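## Task

Place the scoop on the table near the litter pan so that only the table supports it and its concave side faces upward; the pan must stay where it was and nothing may be knocked over.

## Robot and tools

Robot: two arms, left_arm and right_arm, each with a two-finger gripper and a wrist camera. Measured bases in the scene frame: left_arm at (-0.013, +0.313, 0) m, right_arm at (0, -0.256, 0) m, both facing +x. A two-camera stand sits behind the arms. Loose objects may occasionally be nudged by the scene itself.

Scene frame: origin on the table surface halfway between the nominal bases, +x out over the table, +y toward left_arm, +z up. Arm names are not image sides. Results print each gripper's end_effector_position (m) and end_effector_quat_wxyz in this frame, and may be a few cm off, more at long reach. end_effector_position is the spot between the finger pads, roughly 1 cm short of the tips. Gripper axes: fingers point along its +z, and they open and close along its y.

Command rows (shared by execute_actions and move): each row is one flat list of 14 numbers, each in [-1, 1], covering both arms even if one stays still. Order: dx, dy, dz, rx, ry, rz, opening for left_arm, then the same seven for right_arm. The first six are an offset, not a pose: measured from that arm's Hand target as it stood when the action or move began, along that Hand target's own axes (so dz moves along the fingers). Scale: 1.0 = 0.6 m for dx, dy, dz and 180 degrees for the rotation vector rx, ry, rz. Opening is absolute: +1 fully open (0.094 m), -1 closed. Offsets repeat: sending the same offset twice moves twice. Six zeros re-requests the current Hand target; a 0 in the opening slot means half open, so resend an arm's present opening to leave it alone. The controller limits orientation per step to 40 degrees from the measured one.

execute_actions: actions = list of actions; each action is a table of up to 15 rows, one per 1/30 s step; a short table repeats its last row. Every row counts from the action's starting Hand target, not from the previous row. cameras: list of names, ["all"], or []; default shows all only for an empty actions list. An empty actions list reports the state and images.

move: target = one 14-number row, or a list of up to 15 rows, all offsets from the same starting Hand targets. Paths are straight, end together, take at least 0.5 s and are cut off at 10 s. speed: m/s, 0.002 to 2.9, default 0.25 (turning up to twice that in rad/s), one value or one per target. blend: m, corner rounding for a list; 0 stops at each target. opening_speed: rate on the -1 to +1 scale per second, at least 0.2; use it to close gently. grip_force: newtons per pad, 10 to 50, per arm or one value; it persists, and lower values close slowly. blocking=false returns after about 0.5 s while motion continues. The result adds a move: line such as done, off_target, moving, held or fault, plus limits like paced or held. Paths do not avoid obstacles or the other arm; avoid routing a gripper near its own base.

wait: seconds 0 to 10; arms hold their last command, a running move carries on. stop: brakes a running move (needs stopping distance). zoom_image: camera (cam_head_left, cam_head_right, cam_high, cam_low, cam_left_wrist, cam_right_wrist) and region [x0, y0, x1, y1] in pixels, at most 504 by 504, from that camera's latest image. finished_scene: scene = number of the scene being ended; irreversible, and the goal must hold with the robot not touching it. After ending the first scene, make no further call in that reply.

Reading results: Hand target is the last commanded pose after clipping; the gripper often rests a few cm short, even with no contact, so resend the missing amount as an offset. grip_measured uses the opening scale; with nothing held it may read up to 2.5 mm wide; on a firmly held part it reads somewhat below the part width. grip_effort_nm is the gripper motor effort (negative = closing), not pad force. Joint torques include gravity and wrap at ±28 N m on joints 1 to 3. Joint velocities 'within noise' means that arm is still. Step readings list some intermediate positions. Images are 896x504.

Joint ranges (rad): waist -2.618 to 3.054, shoulder 0.000 to 3.142, elbow 0.000 to 3.142 (straight at 2.901), wrist pitch -1.571 to 1.571, wrist yaw -1.571 to 1.571, wrist roll -2.094 to 2.094.

Avoid: dropping the scoop from height or releasing it while it moves; fast contact with the table, pan or other arm; any press between the two grippers (the clearance check does not cover them); pushing into things, since a blocked arm keeps pressing until commanded back past its gripper; loading the wrist camera cables; anything leaving the table. Holding loads, stretched poses or unreachable targets heat motors: MOTOR HOT appears near 75 °C, an over-temperature fold at 90 °C disables that arm, and at 100 °C it drops. To release, command an opening clearly above grip_measured, ideally with the scoop already resting on the table, concave side up.

Each tool is called after "Call:" as name(argument=value, ...), one argument or row to a line, values as JSON.

## Session

I'll start by looking at the scene.

Call:
execute_actions(
  actions=[],
)

Scene clock: 0.00 s.
left_arm: end_effector_position=(+0.2862, +0.3074, +0.2176) grip_measured=+1.000 grip_effort_nm=n/a end_effector_quat_wxyz=(+0.488, -0.196, +0.849, +0.054) | right_arm: end_effector_position=(+0.3321, -0.1491, +0.2470) grip_measured=+1.000 grip_effort_nm=n/a end_effector_quat_wxyz=(+0.419, -0.063, +0.889, +0.175)
Joint positions: left_arm=[-0.349 0.911 0.779 -0.535 -0.579 -0.522 0.094] | right_arm=[0.195 1.103 1.026 -0.568 -0.218 0.163 0.094]
Joint velocities: within noise
Joint torques (N m): no reading
Heat: left arm: 34 °C; right arm: 38 °C.
Hand target: left_arm +0.2872, +0.3087, +0.2264; +0.499, -0.200, +0.842, +0.052 | right_arm +0.3345, -0.1483, +0.2616; +0.439, -0.067, +0.878, +0.177
Tool commands: left_gripper/opening=+1.0 right_gripper/opening=+1.0

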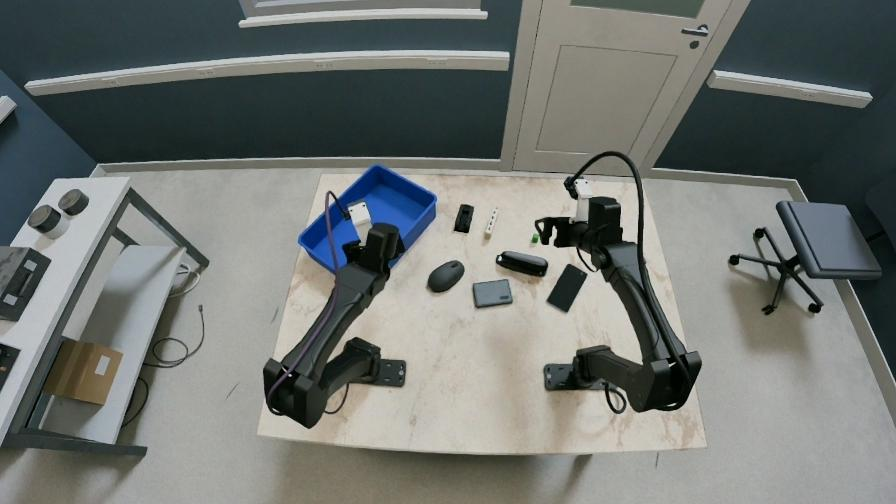

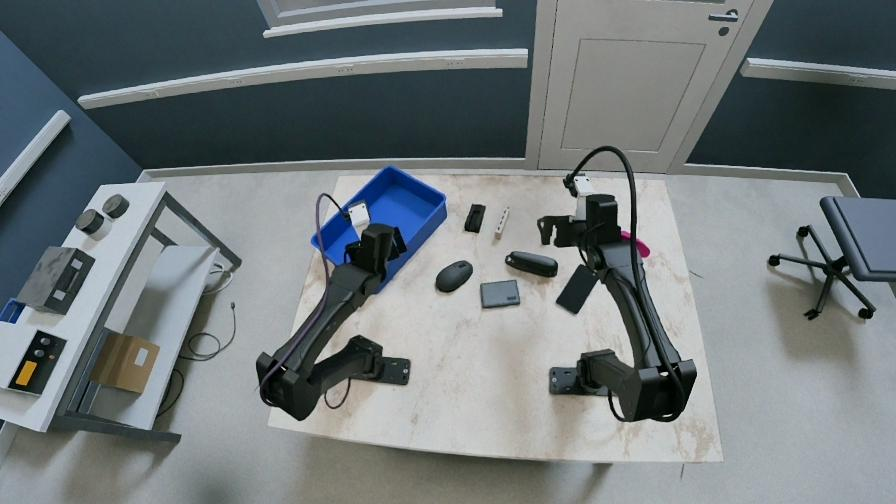

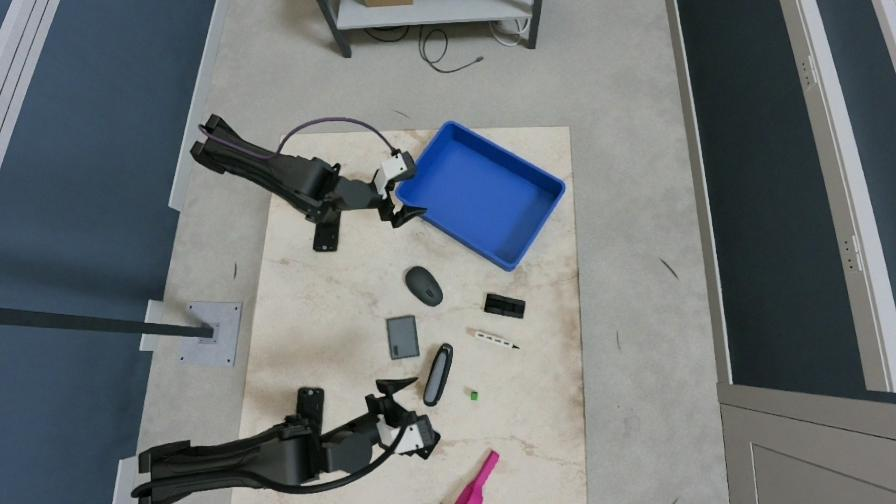

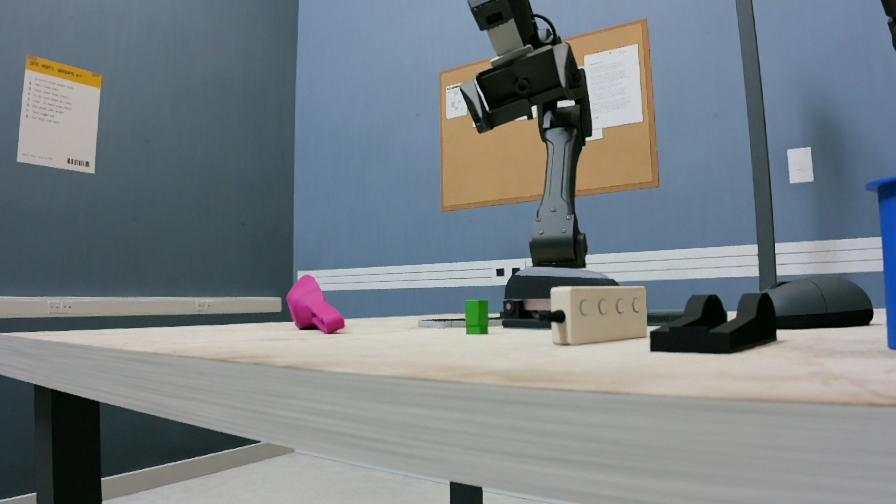

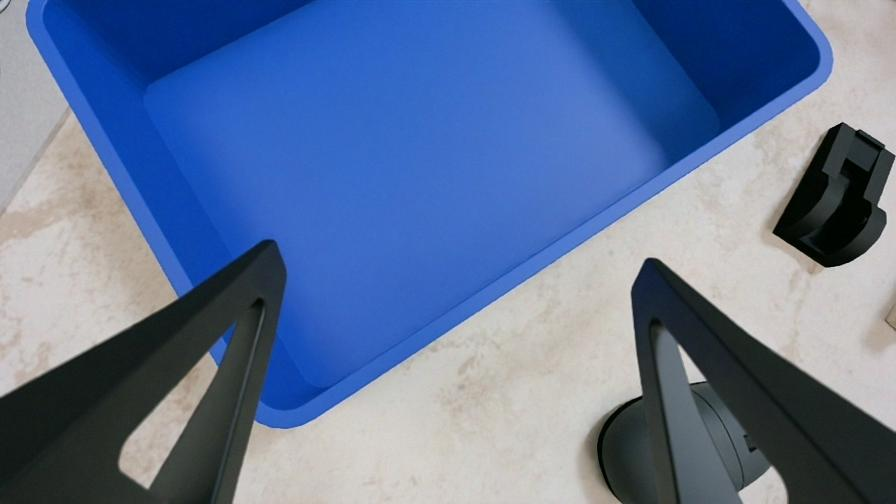

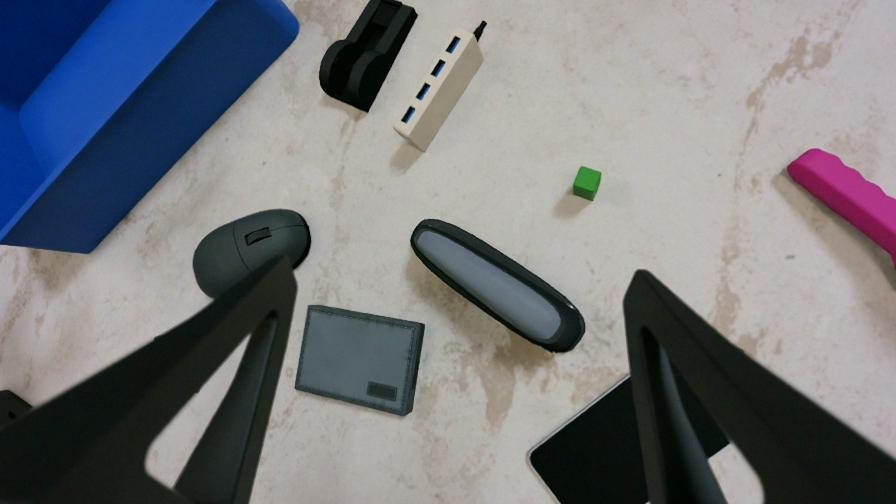

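Call:
zoom_image(
  camera="cam_high",
  region=[380, 330, 600, 504],
)

Call:
zoom_image(
  camera="cam_low",
  region=[240, 220, 520, 380],
)

Call:
zoom_image(
  camera="cam_head_right",
  region=[420, 130, 720, 350],
)

Call:
zoom_image(
  camera="cam_head_left",
  region=[420, 130, 720, 350],
)

Call:
zoom_image(
  camera="cam_right_wrist",
  region=[560, 100, 896, 400],
)

Scaled by 2.291.

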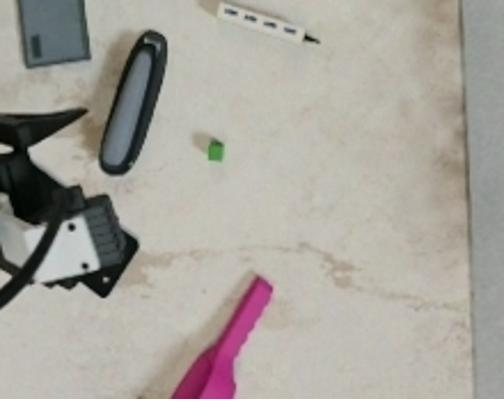

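Scaled by 1.800.

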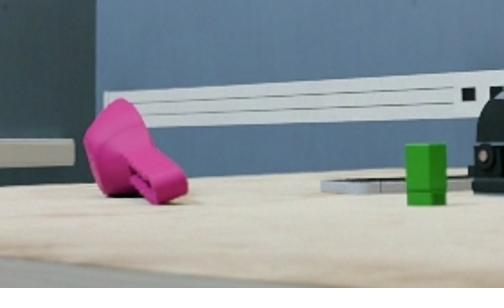

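Scaled by 1.680.

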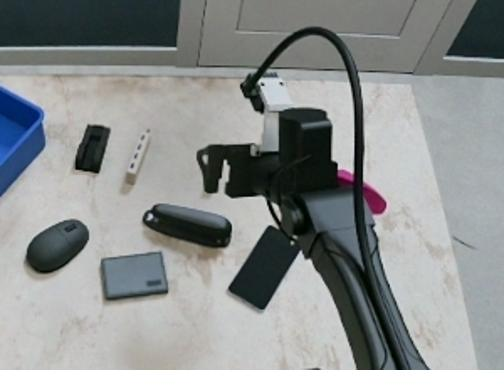

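Scaled by 1.680.

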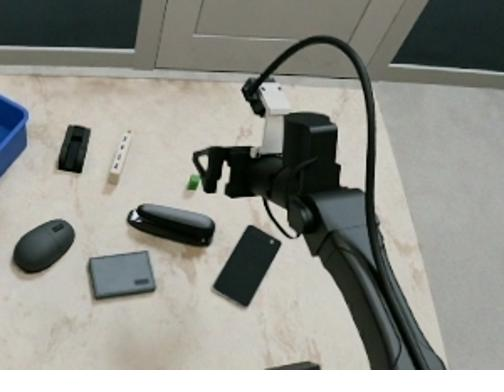

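Scaled by 1.500.

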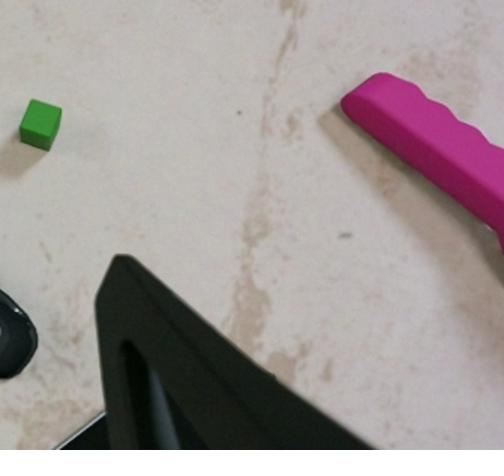

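Call:
move(
  target=[0,0,0,0,0,0,1,-0.1684,-0.5006,0.0494,0.1215,0.1270,0.0122,1],
  speed=0.2,
  cameras=["all"],
)

Scene clock: 90.90 s.
left_arm: end_effector_position=(+0.2862, +0.3074, +0.2176) grip_measured=+1.000 grip_effort_nm=0.00 end_effector_quat_wxyz=(+0.488, -0.196, +0.849, +0.054) | right_arm: end_effector_position=(+0.4949, -0.4180, +0.2498) grip_measured=+1.000 grip_effort_nm=0.00 end_effector_quat_wxyz=(+0.263, +0.005, +0.965, -0.001)
Joint positions: left_arm=[-0.349 0.911 0.779 -0.535 -0.579 -0.522 0.094] | right_arm=[-0.383 2.369 2.837 -1.536 -0.187 -0.324 0.094]
Joint torques (N m): left_arm=[-0.08 -2.59 7.99 1.49 -0.34 0.01] | right_arm=[-0.09 -10.21 7.65 1.18 -0.1 -0.11]
Heat: left arm: 36 °C; right arm: 41 °C.
Hand target: left_arm +0.2872, +0.3087, +0.2264; +0.499, -0.200, +0.842, +0.052 | right_arm +0.4998, -0.4201, +0.2497; +0.258, +0.000, +0.966, +0.000
Off the commanded pose: left_arm 0.009 m, 2 deg | right_arm 0.005 m, 1 deg.
elbow stopped short (right arm): the move would have taken joint 3 (elbow) straighter than the controller allows.
move: done

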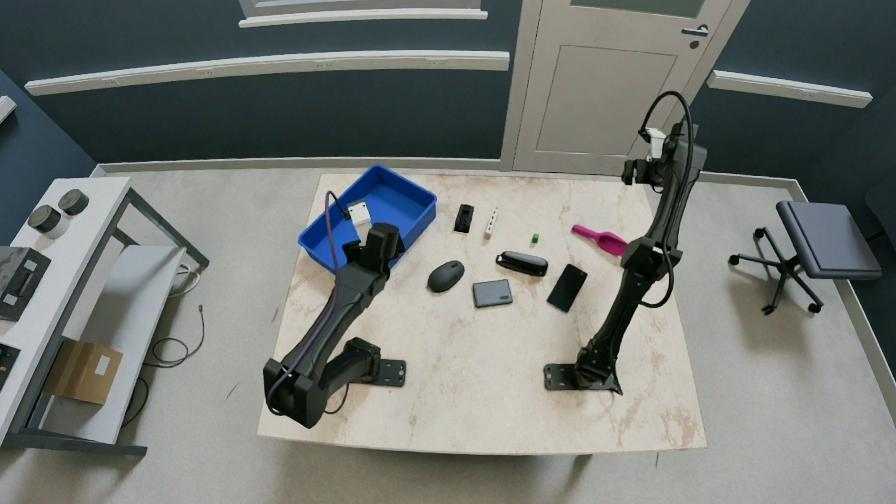

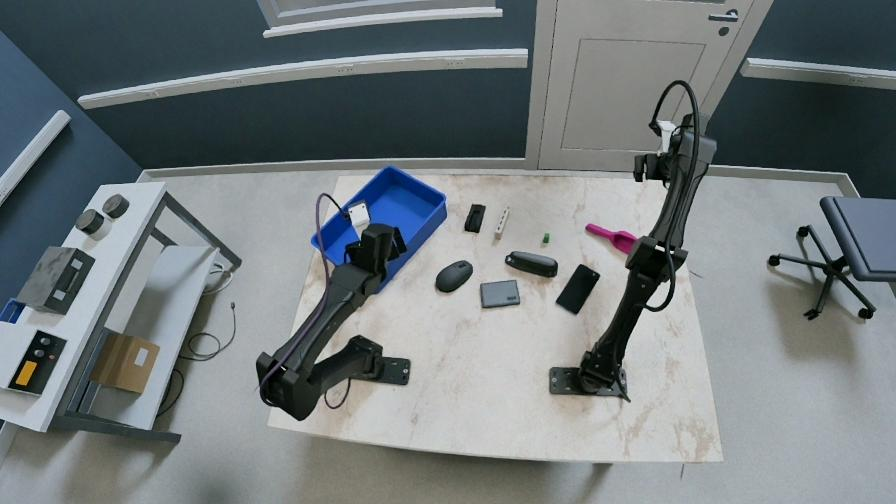

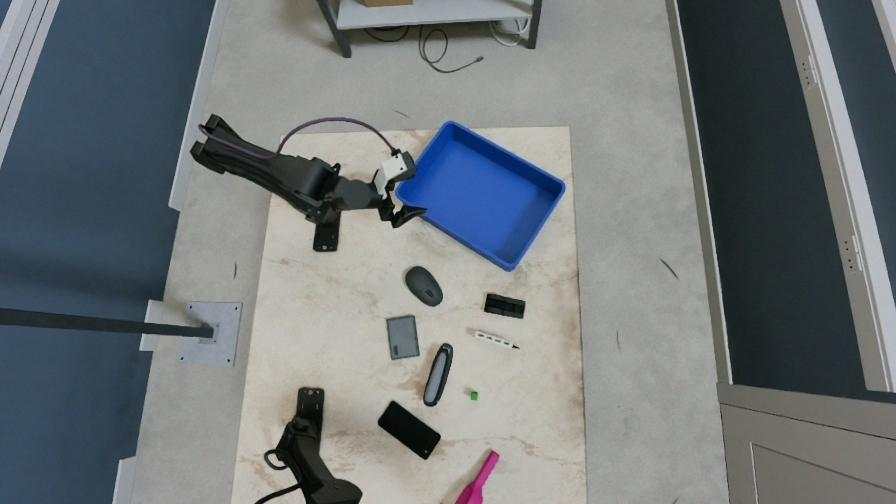

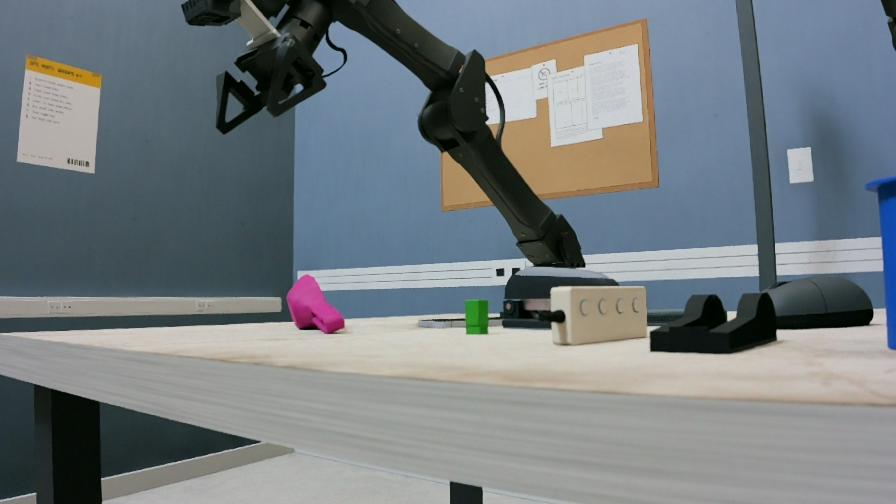

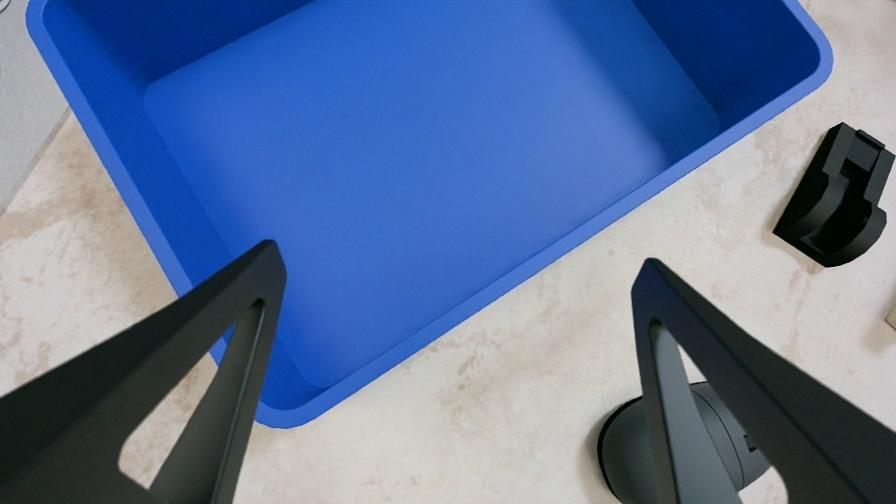

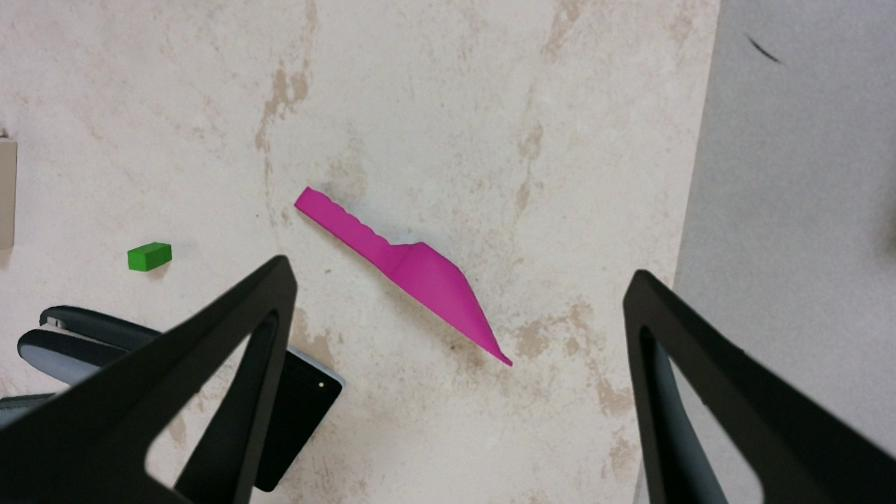

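Call:
zoom_image(
  camera="cam_right_wrist",
  region=[270, 160, 550, 390],
)

Call:
zoom_image(
  camera="cam_head_left",
  region=[520, 190, 680, 300],
)

Call:
zoom_image(
  camera="cam_head_right",
  region=[520, 190, 680, 300],
)

Call:
zoom_image(
  camera="cam_low",
  region=[260, 250, 380, 350],
)

Scaled by 1.800.

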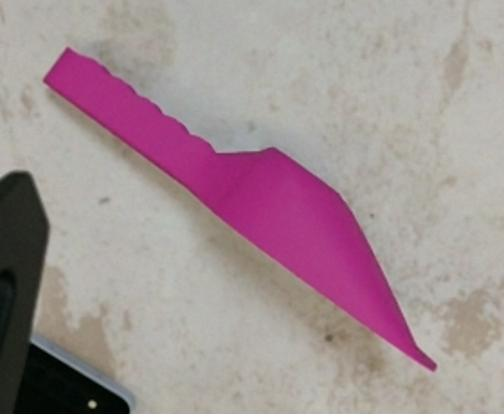

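Scaled by 3.150.

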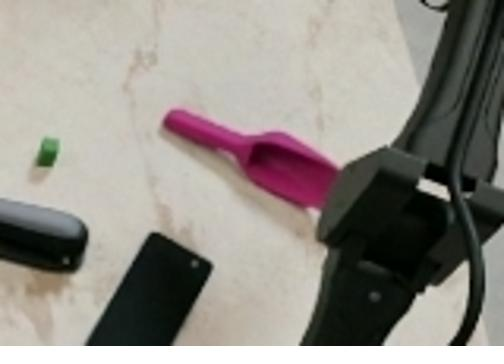

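Scaled by 3.150.

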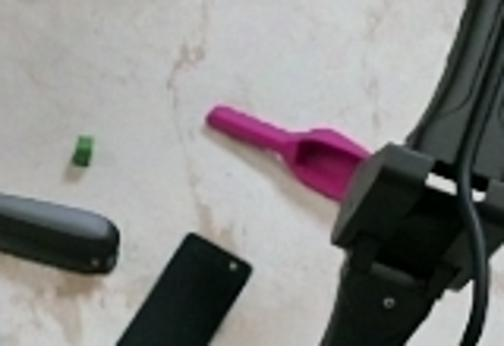

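Scaled by 4.200.

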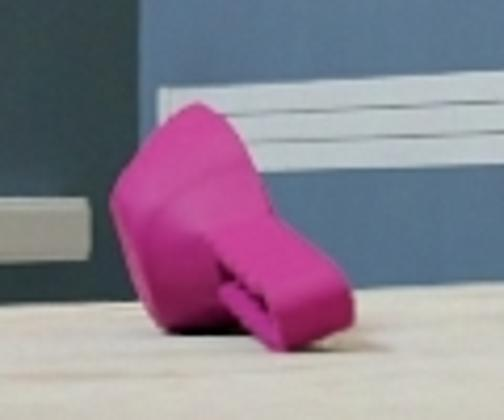

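Call:
move(
  target=[0,0,0,0,0,0,1,0.2432,0.0835,-0.0448,0,-0.1944,0,1],
  speed=0.2,
  cameras=["cam_right_wrist","cam_head_left","cam_head_right"],
)

Scene clock: 194.00 s.
left_arm: end_effector_position=(+0.2862, +0.3074, +0.2176) grip_measured=+1.000 grip_effort_nm=0.00 end_effector_quat_wxyz=(+0.488, -0.196, +0.849, +0.054) | right_arm: end_effector_position=(+0.3586, -0.3692, +0.1856) grip_measured=+1.000 grip_effort_nm=0.00 end_effector_quat_wxyz=(+0.516, +0.006, +0.857, +0.005)
Joint positions: left_arm=[-0.349 0.911 0.779 -0.535 -0.579 -0.522 0.094] | right_arm=[-0.524 1.2 0.729 -0.079 -0.462 -0.25 0.094]
Joint torques (N m): left_arm=[-0.05 -2.59 7.94 1.5 -0.34 0.02] | right_arm=[-0.58 -5.98 7.1 2.05 -0.29 0.04]
Heat: left arm: 37 °C; right arm: 41 °C.
Hand target: left_arm +0.2872, +0.3087, +0.2264; +0.499, -0.200, +0.842, +0.052 | right_arm +0.3599, -0.3698, +0.2000; +0.537, +0.001, +0.844, +0.000
Off the commanded pose: left_arm 0.009 m, 2 deg | right_arm 0.015 m, 3 deg.
move: off_target (right_arm)
Images, in order (width x height): cam_head_left 896x504, cam_head_right 896x504, cam_right_wrist 896x504.

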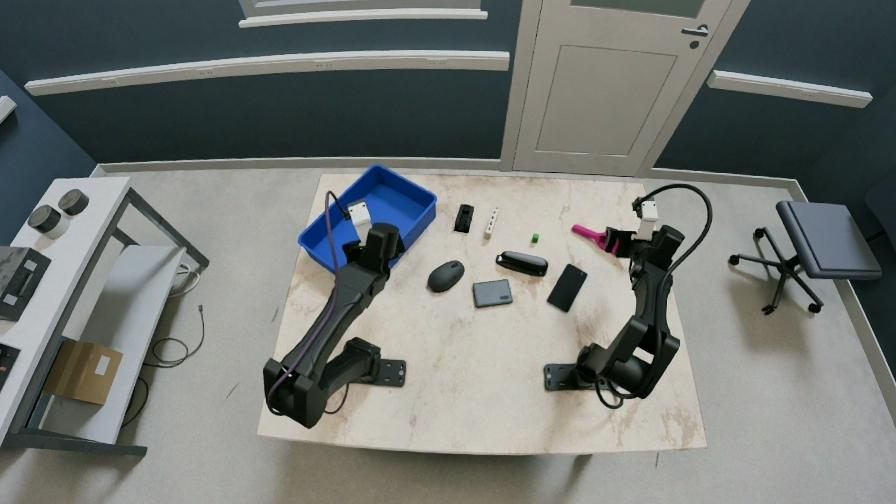

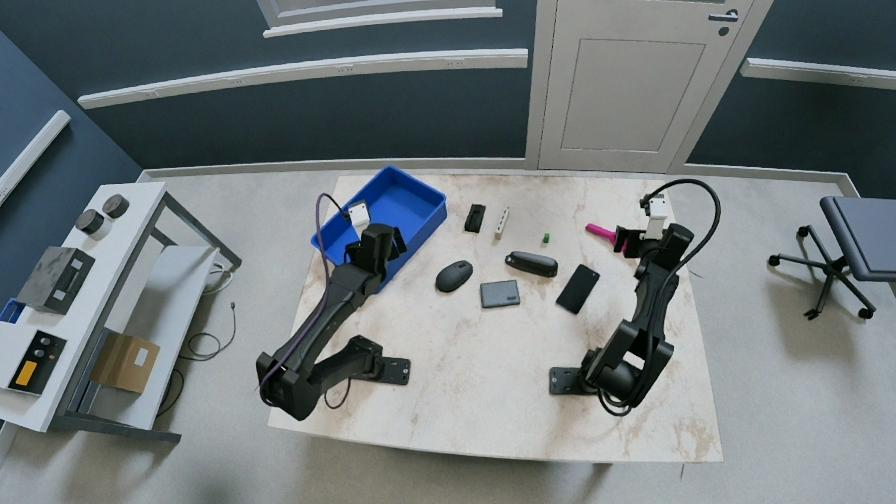

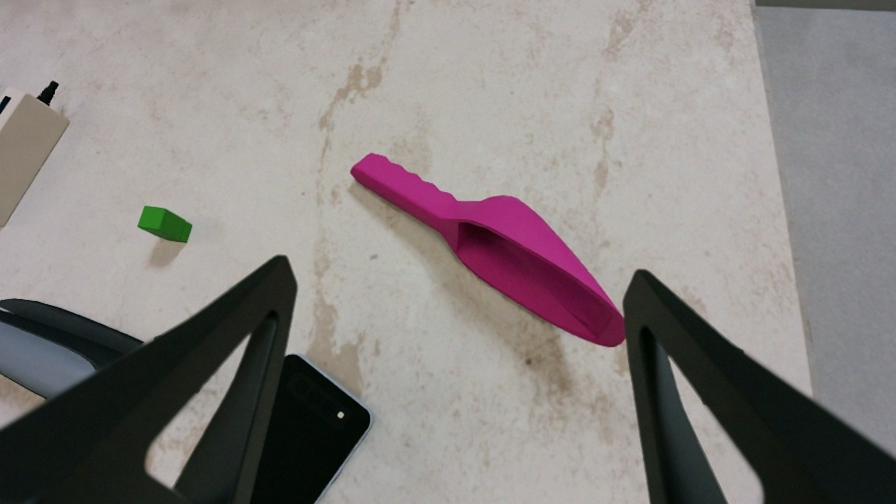

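Call:
zoom_image(
  camera="cam_right_wrist",
  region=[330, 140, 640, 360],
)

Call:
zoom_image(
  camera="cam_right_wrist",
  region=[340, 140, 500, 260],
)

Call:
zoom_image(
  camera="cam_right_wrist",
  region=[440, 190, 640, 360],
)

Scaled by 1.626.

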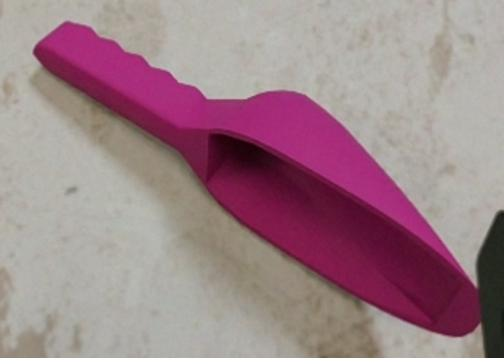

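Scaled by 3.150.

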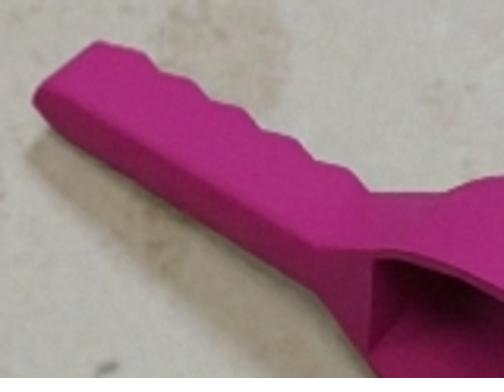

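Scaled by 2.520.

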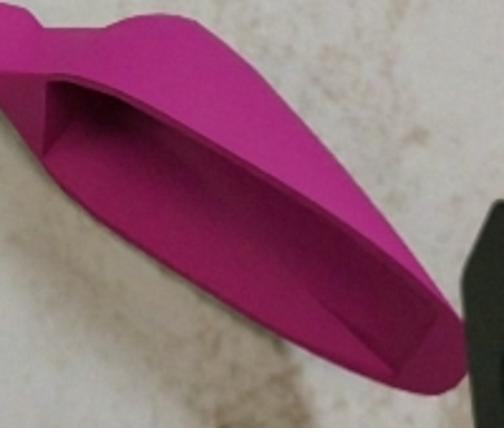

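Call:
zoom_image(
  camera="cam_right_wrist",
  region=[345, 145, 475, 225],
)

Call:
execute_actions(
  actions=[],
  cameras=["cam_low", "cam_high"],
)

Call:
zoom_image(
  camera="cam_low",
  region=[280, 265, 360, 345],
)

Call:
zoom_image(
  camera="cam_high",
  region=[440, 430, 520, 504],
)

Scaled by 3.877.

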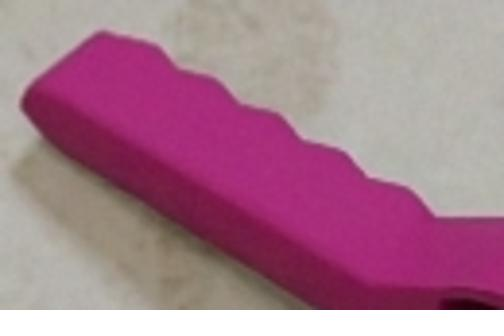

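Scene clock: 301.33 s.
left_arm: end_effector_position=(+0.2862, +0.3074, +0.2176) grip_measured=+1.000 grip_effort_nm=-0.01 end_effector_quat_wxyz=(+0.488, -0.196, +0.849, +0.054) | right_arm: end_effector_position=(+0.3586, -0.3693, +0.1856) grip_measured=+1.000 grip_effort_nm=0.00 end_effector_quat_wxyz=(+0.516, +0.006, +0.857, +0.005)
Joint positions: left_arm=[-0.349 0.911 0.779 -0.535 -0.579 -0.522 0.094] | right_arm=[-0.524 1.2 0.729 -0.078 -0.462 -0.25 0.094]
Joint velocities: within noise
Joint torques (N m): left_arm=[-0.09 -2.59 8.01 1.51 -0.35 0.01] | right_arm=[-0.54 -5.97 7.08 2.05 -0.29 0.05]
Heat: left arm: 38 °C; right arm: 41 °C.
Hand target: left_arm +0.2872, +0.3087, +0.2264; +0.499, -0.200, +0.842, +0.052 | right_arm +0.3599, -0.3698, +0.2000; +0.537, +0.000, +0.844, +0.000
Tool commands: left_gripper/opening=+1.0 right_gripper/opening=+1.0
Off the commanded pose: left_arm 0.009 m, 2 deg | right_arm 0.015 m, 3 deg.
Images, in order (width x height): cam_high 896x504, cam_low 896x504.

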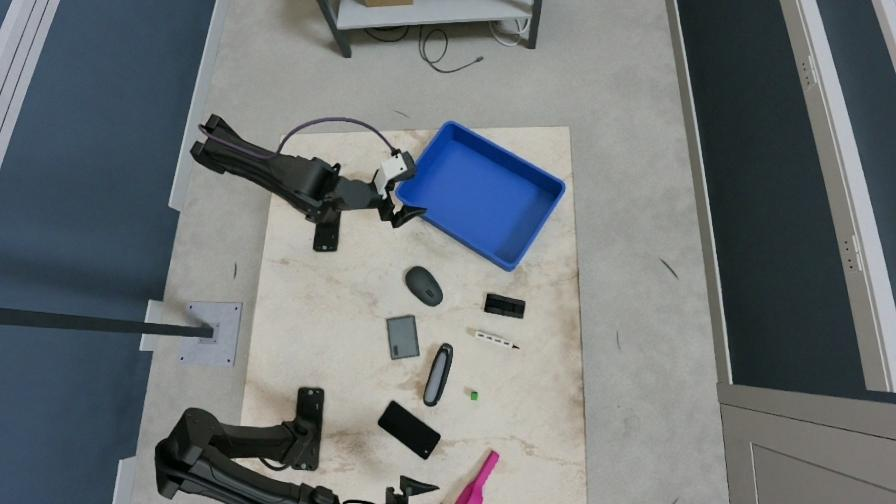

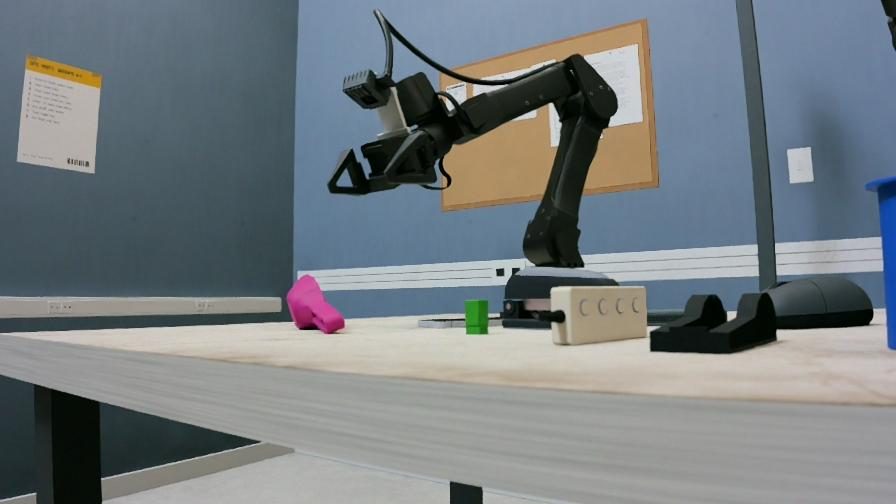

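Scaled by 6.300.

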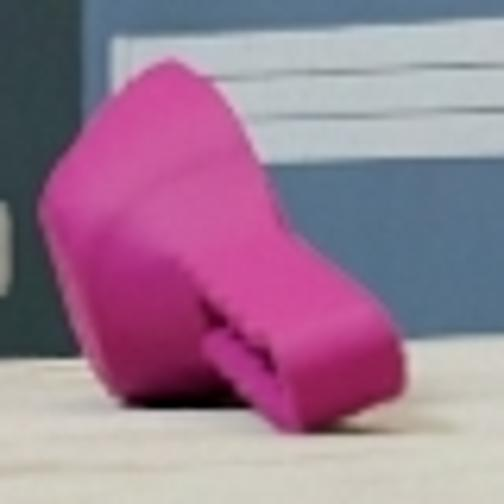

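Scaled by 6.300.

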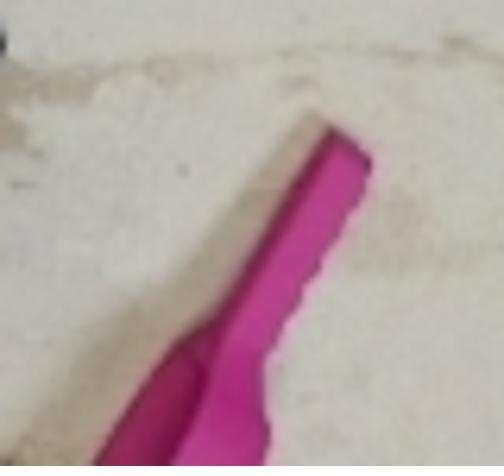

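Call:
move(
  target=[0,0,0,0,0,0,1,0.1543,0.0080,0.2011,0.1154,0.2438,0.1261,-1],
  speed=0.15,
  cameras=["cam_right_wrist","cam_low","cam_head_right"],
)

Scene clock: 528.67 s.
left_arm: end_effector_position=(+0.2862, +0.3074, +0.2176) grip_measured=+1.000 grip_effort_nm=0.00 end_effector_quat_wxyz=(+0.488, -0.196, +0.849, +0.054) | right_arm: end_effector_position=(+0.4195, -0.3634, +0.0607) grip_measured=-0.991 grip_effort_nm=-0.48 end_effector_quat_wxyz=(+0.157, +0.253, +0.954, -0.041)
Joint positions: left_arm=[-0.349 0.911 0.779 -0.535 -0.579 -0.522 0.094] | right_arm=[-0.214 1.932 1.423 -0.749 0.095 0.29 0]
Joint torques (N m): left_arm=[-0.08 -2.52 8.03 1.51 -0.34 -0.01] | right_arm=[0.64 -8.25 9.03 0.92 0.18 0.07]
Heat: left arm: 39 °C; right arm: 44 °C.
Hand target: left_arm +0.2872, +0.3087, +0.2264; +0.499, -0.200, +0.842, +0.052 | right_arm +0.4300, -0.3650, +0.0650; +0.167, +0.255, +0.951, -0.045
Off the commanded pose: left_arm 0.009 m, 2 deg | right_arm 0.011 m, 1 deg.
move: off_target (right_arm)
Images, in order (width x height): cam_head_right 896x504, cam_low 896x504, cam_right_wrist 896x504.

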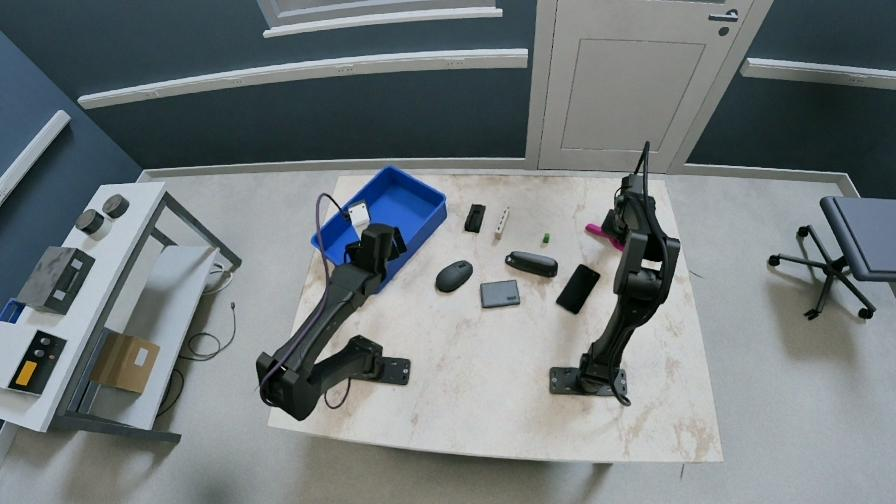

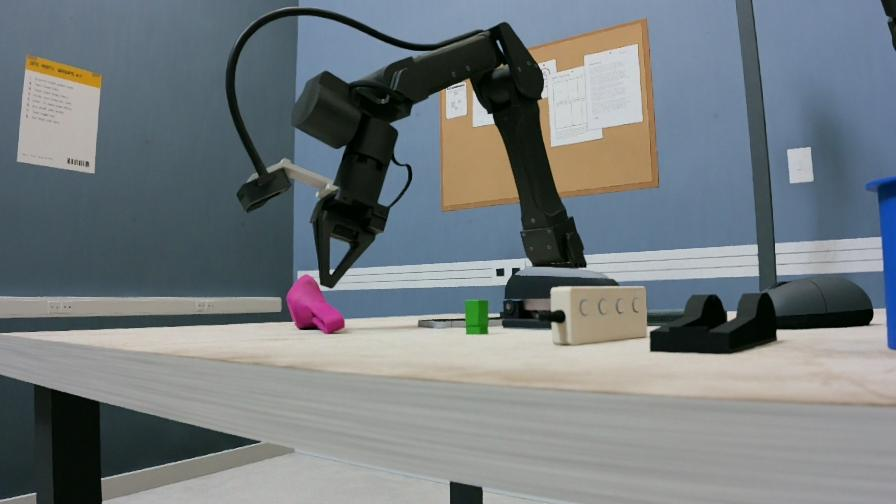

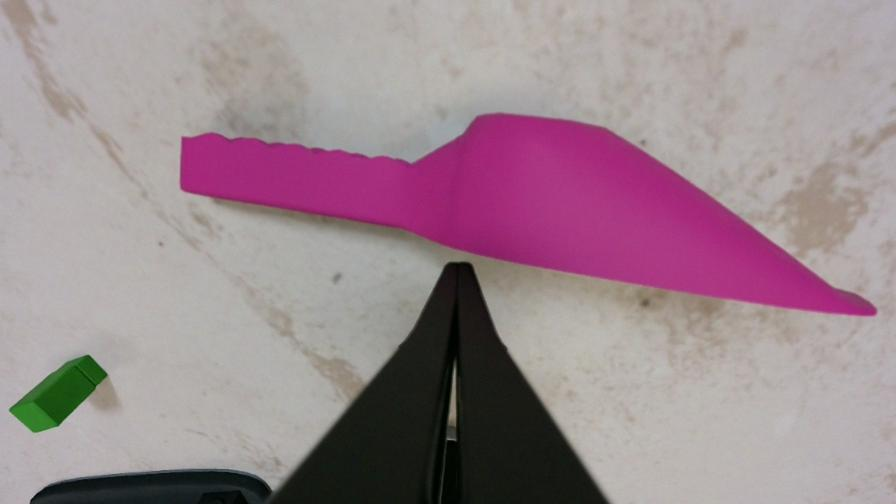

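Call:
move(
  target=[
    [0,0,0,0,0,0,1,0.0156,-0.0346,-0.0057,0,0,0,-1],
    [0,0,0,0,0,0,1,-0.0699,-0.0458,0.0254,0,0,0,-1],
  ],
  speed=[0.08,0.04],
  cameras=["cam_right_wrist","cam_low"],
)

Scene clock: 558.10 s.
left_arm: end_effector_position=(+0.2862, +0.3074, +0.2176) grip_measured=+1.000 grip_effort_nm=0.00 end_effector_quat_wxyz=(+0.488, -0.196, +0.849, +0.054) | right_arm: end_effector_position=(+0.4460, -0.4056, +0.0619) grip_measured=-0.991 grip_effort_nm=-0.48 end_effector_quat_wxyz=(+0.158, +0.256, +0.953, -0.045)
Joint positions: left_arm=[-0.349 0.911 0.779 -0.535 -0.579 -0.522 0.094] | right_arm=[-0.297 2.064 1.616 -0.802 0.077 0.215 0]
Joint torques (N m): left_arm=[-0.06 -2.62 8.02 1.5 -0.33 -0.01] | right_arm=[-0.66 -9.28 9.24 0.93 0.01 -0.11]
Heat: left arm: 39 °C; right arm: 42 °C.
Hand target: left_arm +0.2872, +0.3087, +0.2264; +0.499, -0.200, +0.842, +0.052 | right_arm +0.4550, -0.4111, +0.0652; +0.168, +0.255, +0.951, -0.045
Off the commanded pose: left_arm 0.009 m, 2 deg | right_arm 0.011 m, 1 deg.
move: off_target (right_arm)
Images, in order (width x height): cam_low 896x504, cam_right_wrist 896x504.

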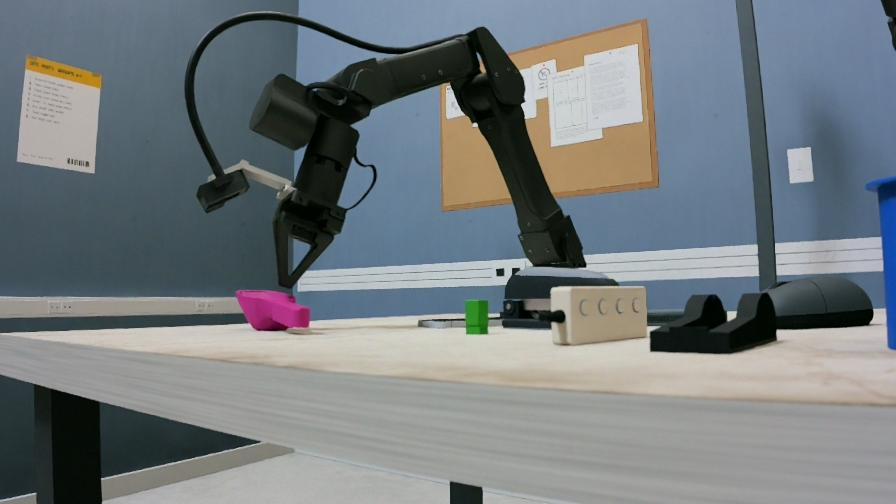

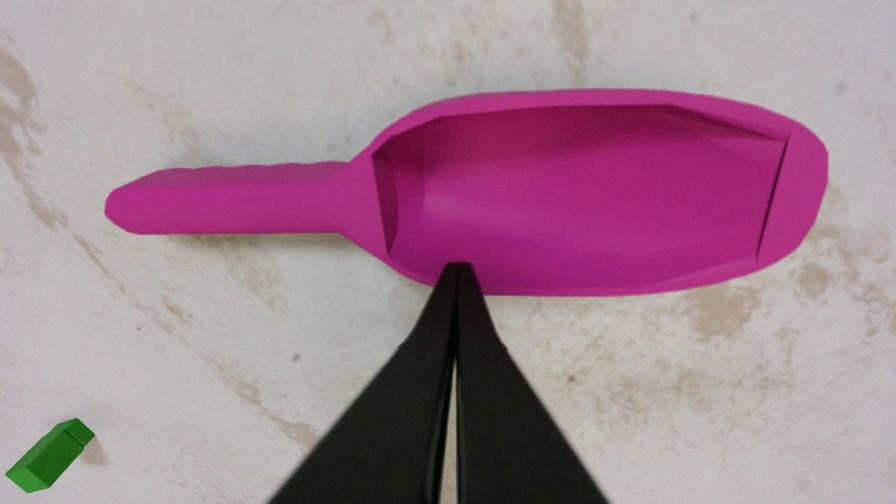

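Call:
zoom_image(
  camera="cam_low",
  region=[210, 270, 340, 350],
)

Call:
zoom_image(
  camera="cam_right_wrist",
  region=[90, 70, 594, 320],
)

Scaled by 3.877.

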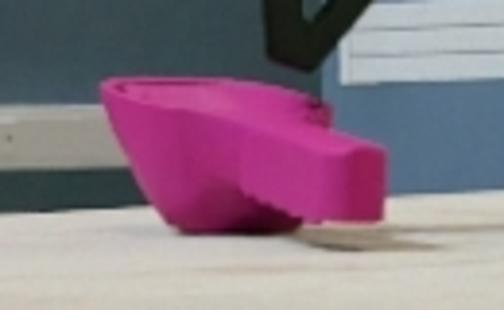

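Scaled by 1.000.

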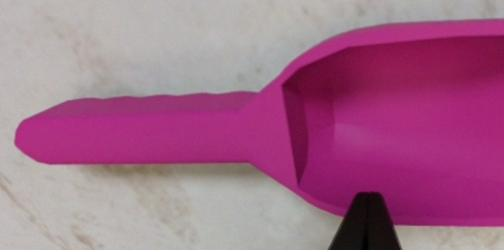

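Call:
zoom_image(
  camera="cam_right_wrist",
  region=[0, 200, 440, 504],
)

Call:
zoom_image(
  camera="cam_right_wrist",
  region=[456, 200, 896, 504],
)

Scaled by 1.145.

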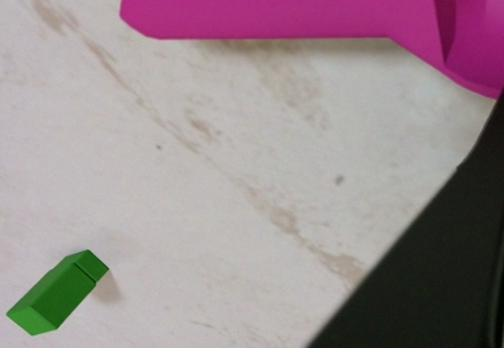

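Scaled by 1.145.

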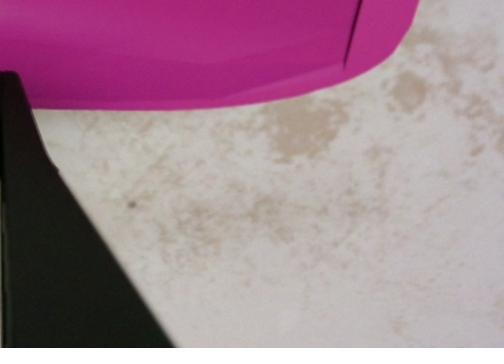

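Call:
move(
  target=[0,0,0,0,0,0,1,-0.0467,0.1071,-0.0447,-0.0595,0.0321,-0.5008,0.1],
  speed=0.25,
  cameras=["cam_right_wrist","cam_low"],
)

Scene clock: 782.07 s.
left_arm: end_effector_position=(+0.2862, +0.3074, +0.2176) grip_measured=+1.000 grip_effort_nm=0.00 end_effector_quat_wxyz=(+0.488, -0.196, +0.849, +0.054) | right_arm: end_effector_position=(+0.4974, -0.3679, +0.1027) grip_measured=+0.098 grip_effort_nm=0.10 end_effector_quat_wxyz=(+0.062, -0.499, +0.862, -0.062)
Joint positions: left_arm=[-0.349 0.911 0.779 -0.535 -0.579 -0.522 0.094] | right_arm=[-0.221 2.44 2.441 -1.396 0.008 -1.272 0.052]
Joint torques (N m): left_arm=[-0.09 -2.62 7.98 1.5 -0.33 0] | right_arm=[0.64 -11.1 8.58 0.54 -0.09 -0.08]
Heat: left arm: 40 °C; right arm: 42 °C.
Hand target: left_arm +0.2872, +0.3087, +0.2264; +0.499, -0.200, +0.842, +0.052 | right_arm +0.5019, -0.3640, +0.0998; +0.064, -0.505, +0.859, -0.058
Off the commanded pose: left_arm 0.009 m, 2 deg | right_arm 0.007 m, 1 deg.
move: done
Images, in order (width x height): cam_low 896x504, cam_right_wrist 896x504.

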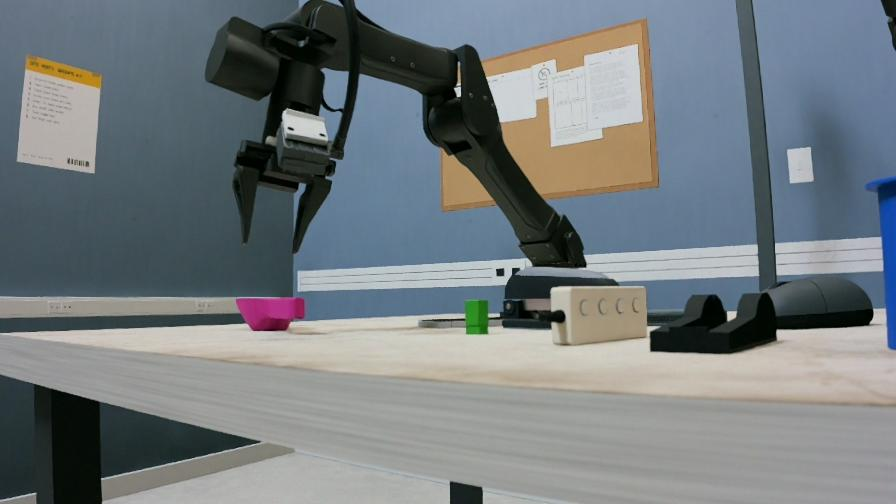

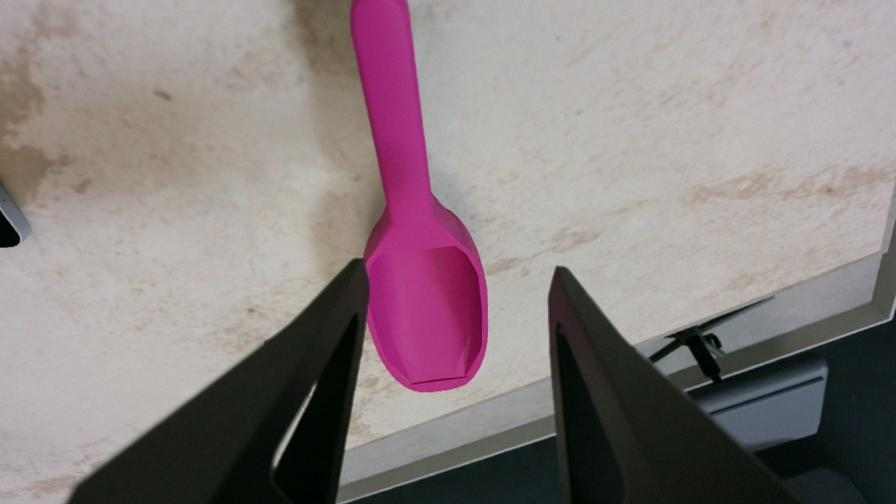

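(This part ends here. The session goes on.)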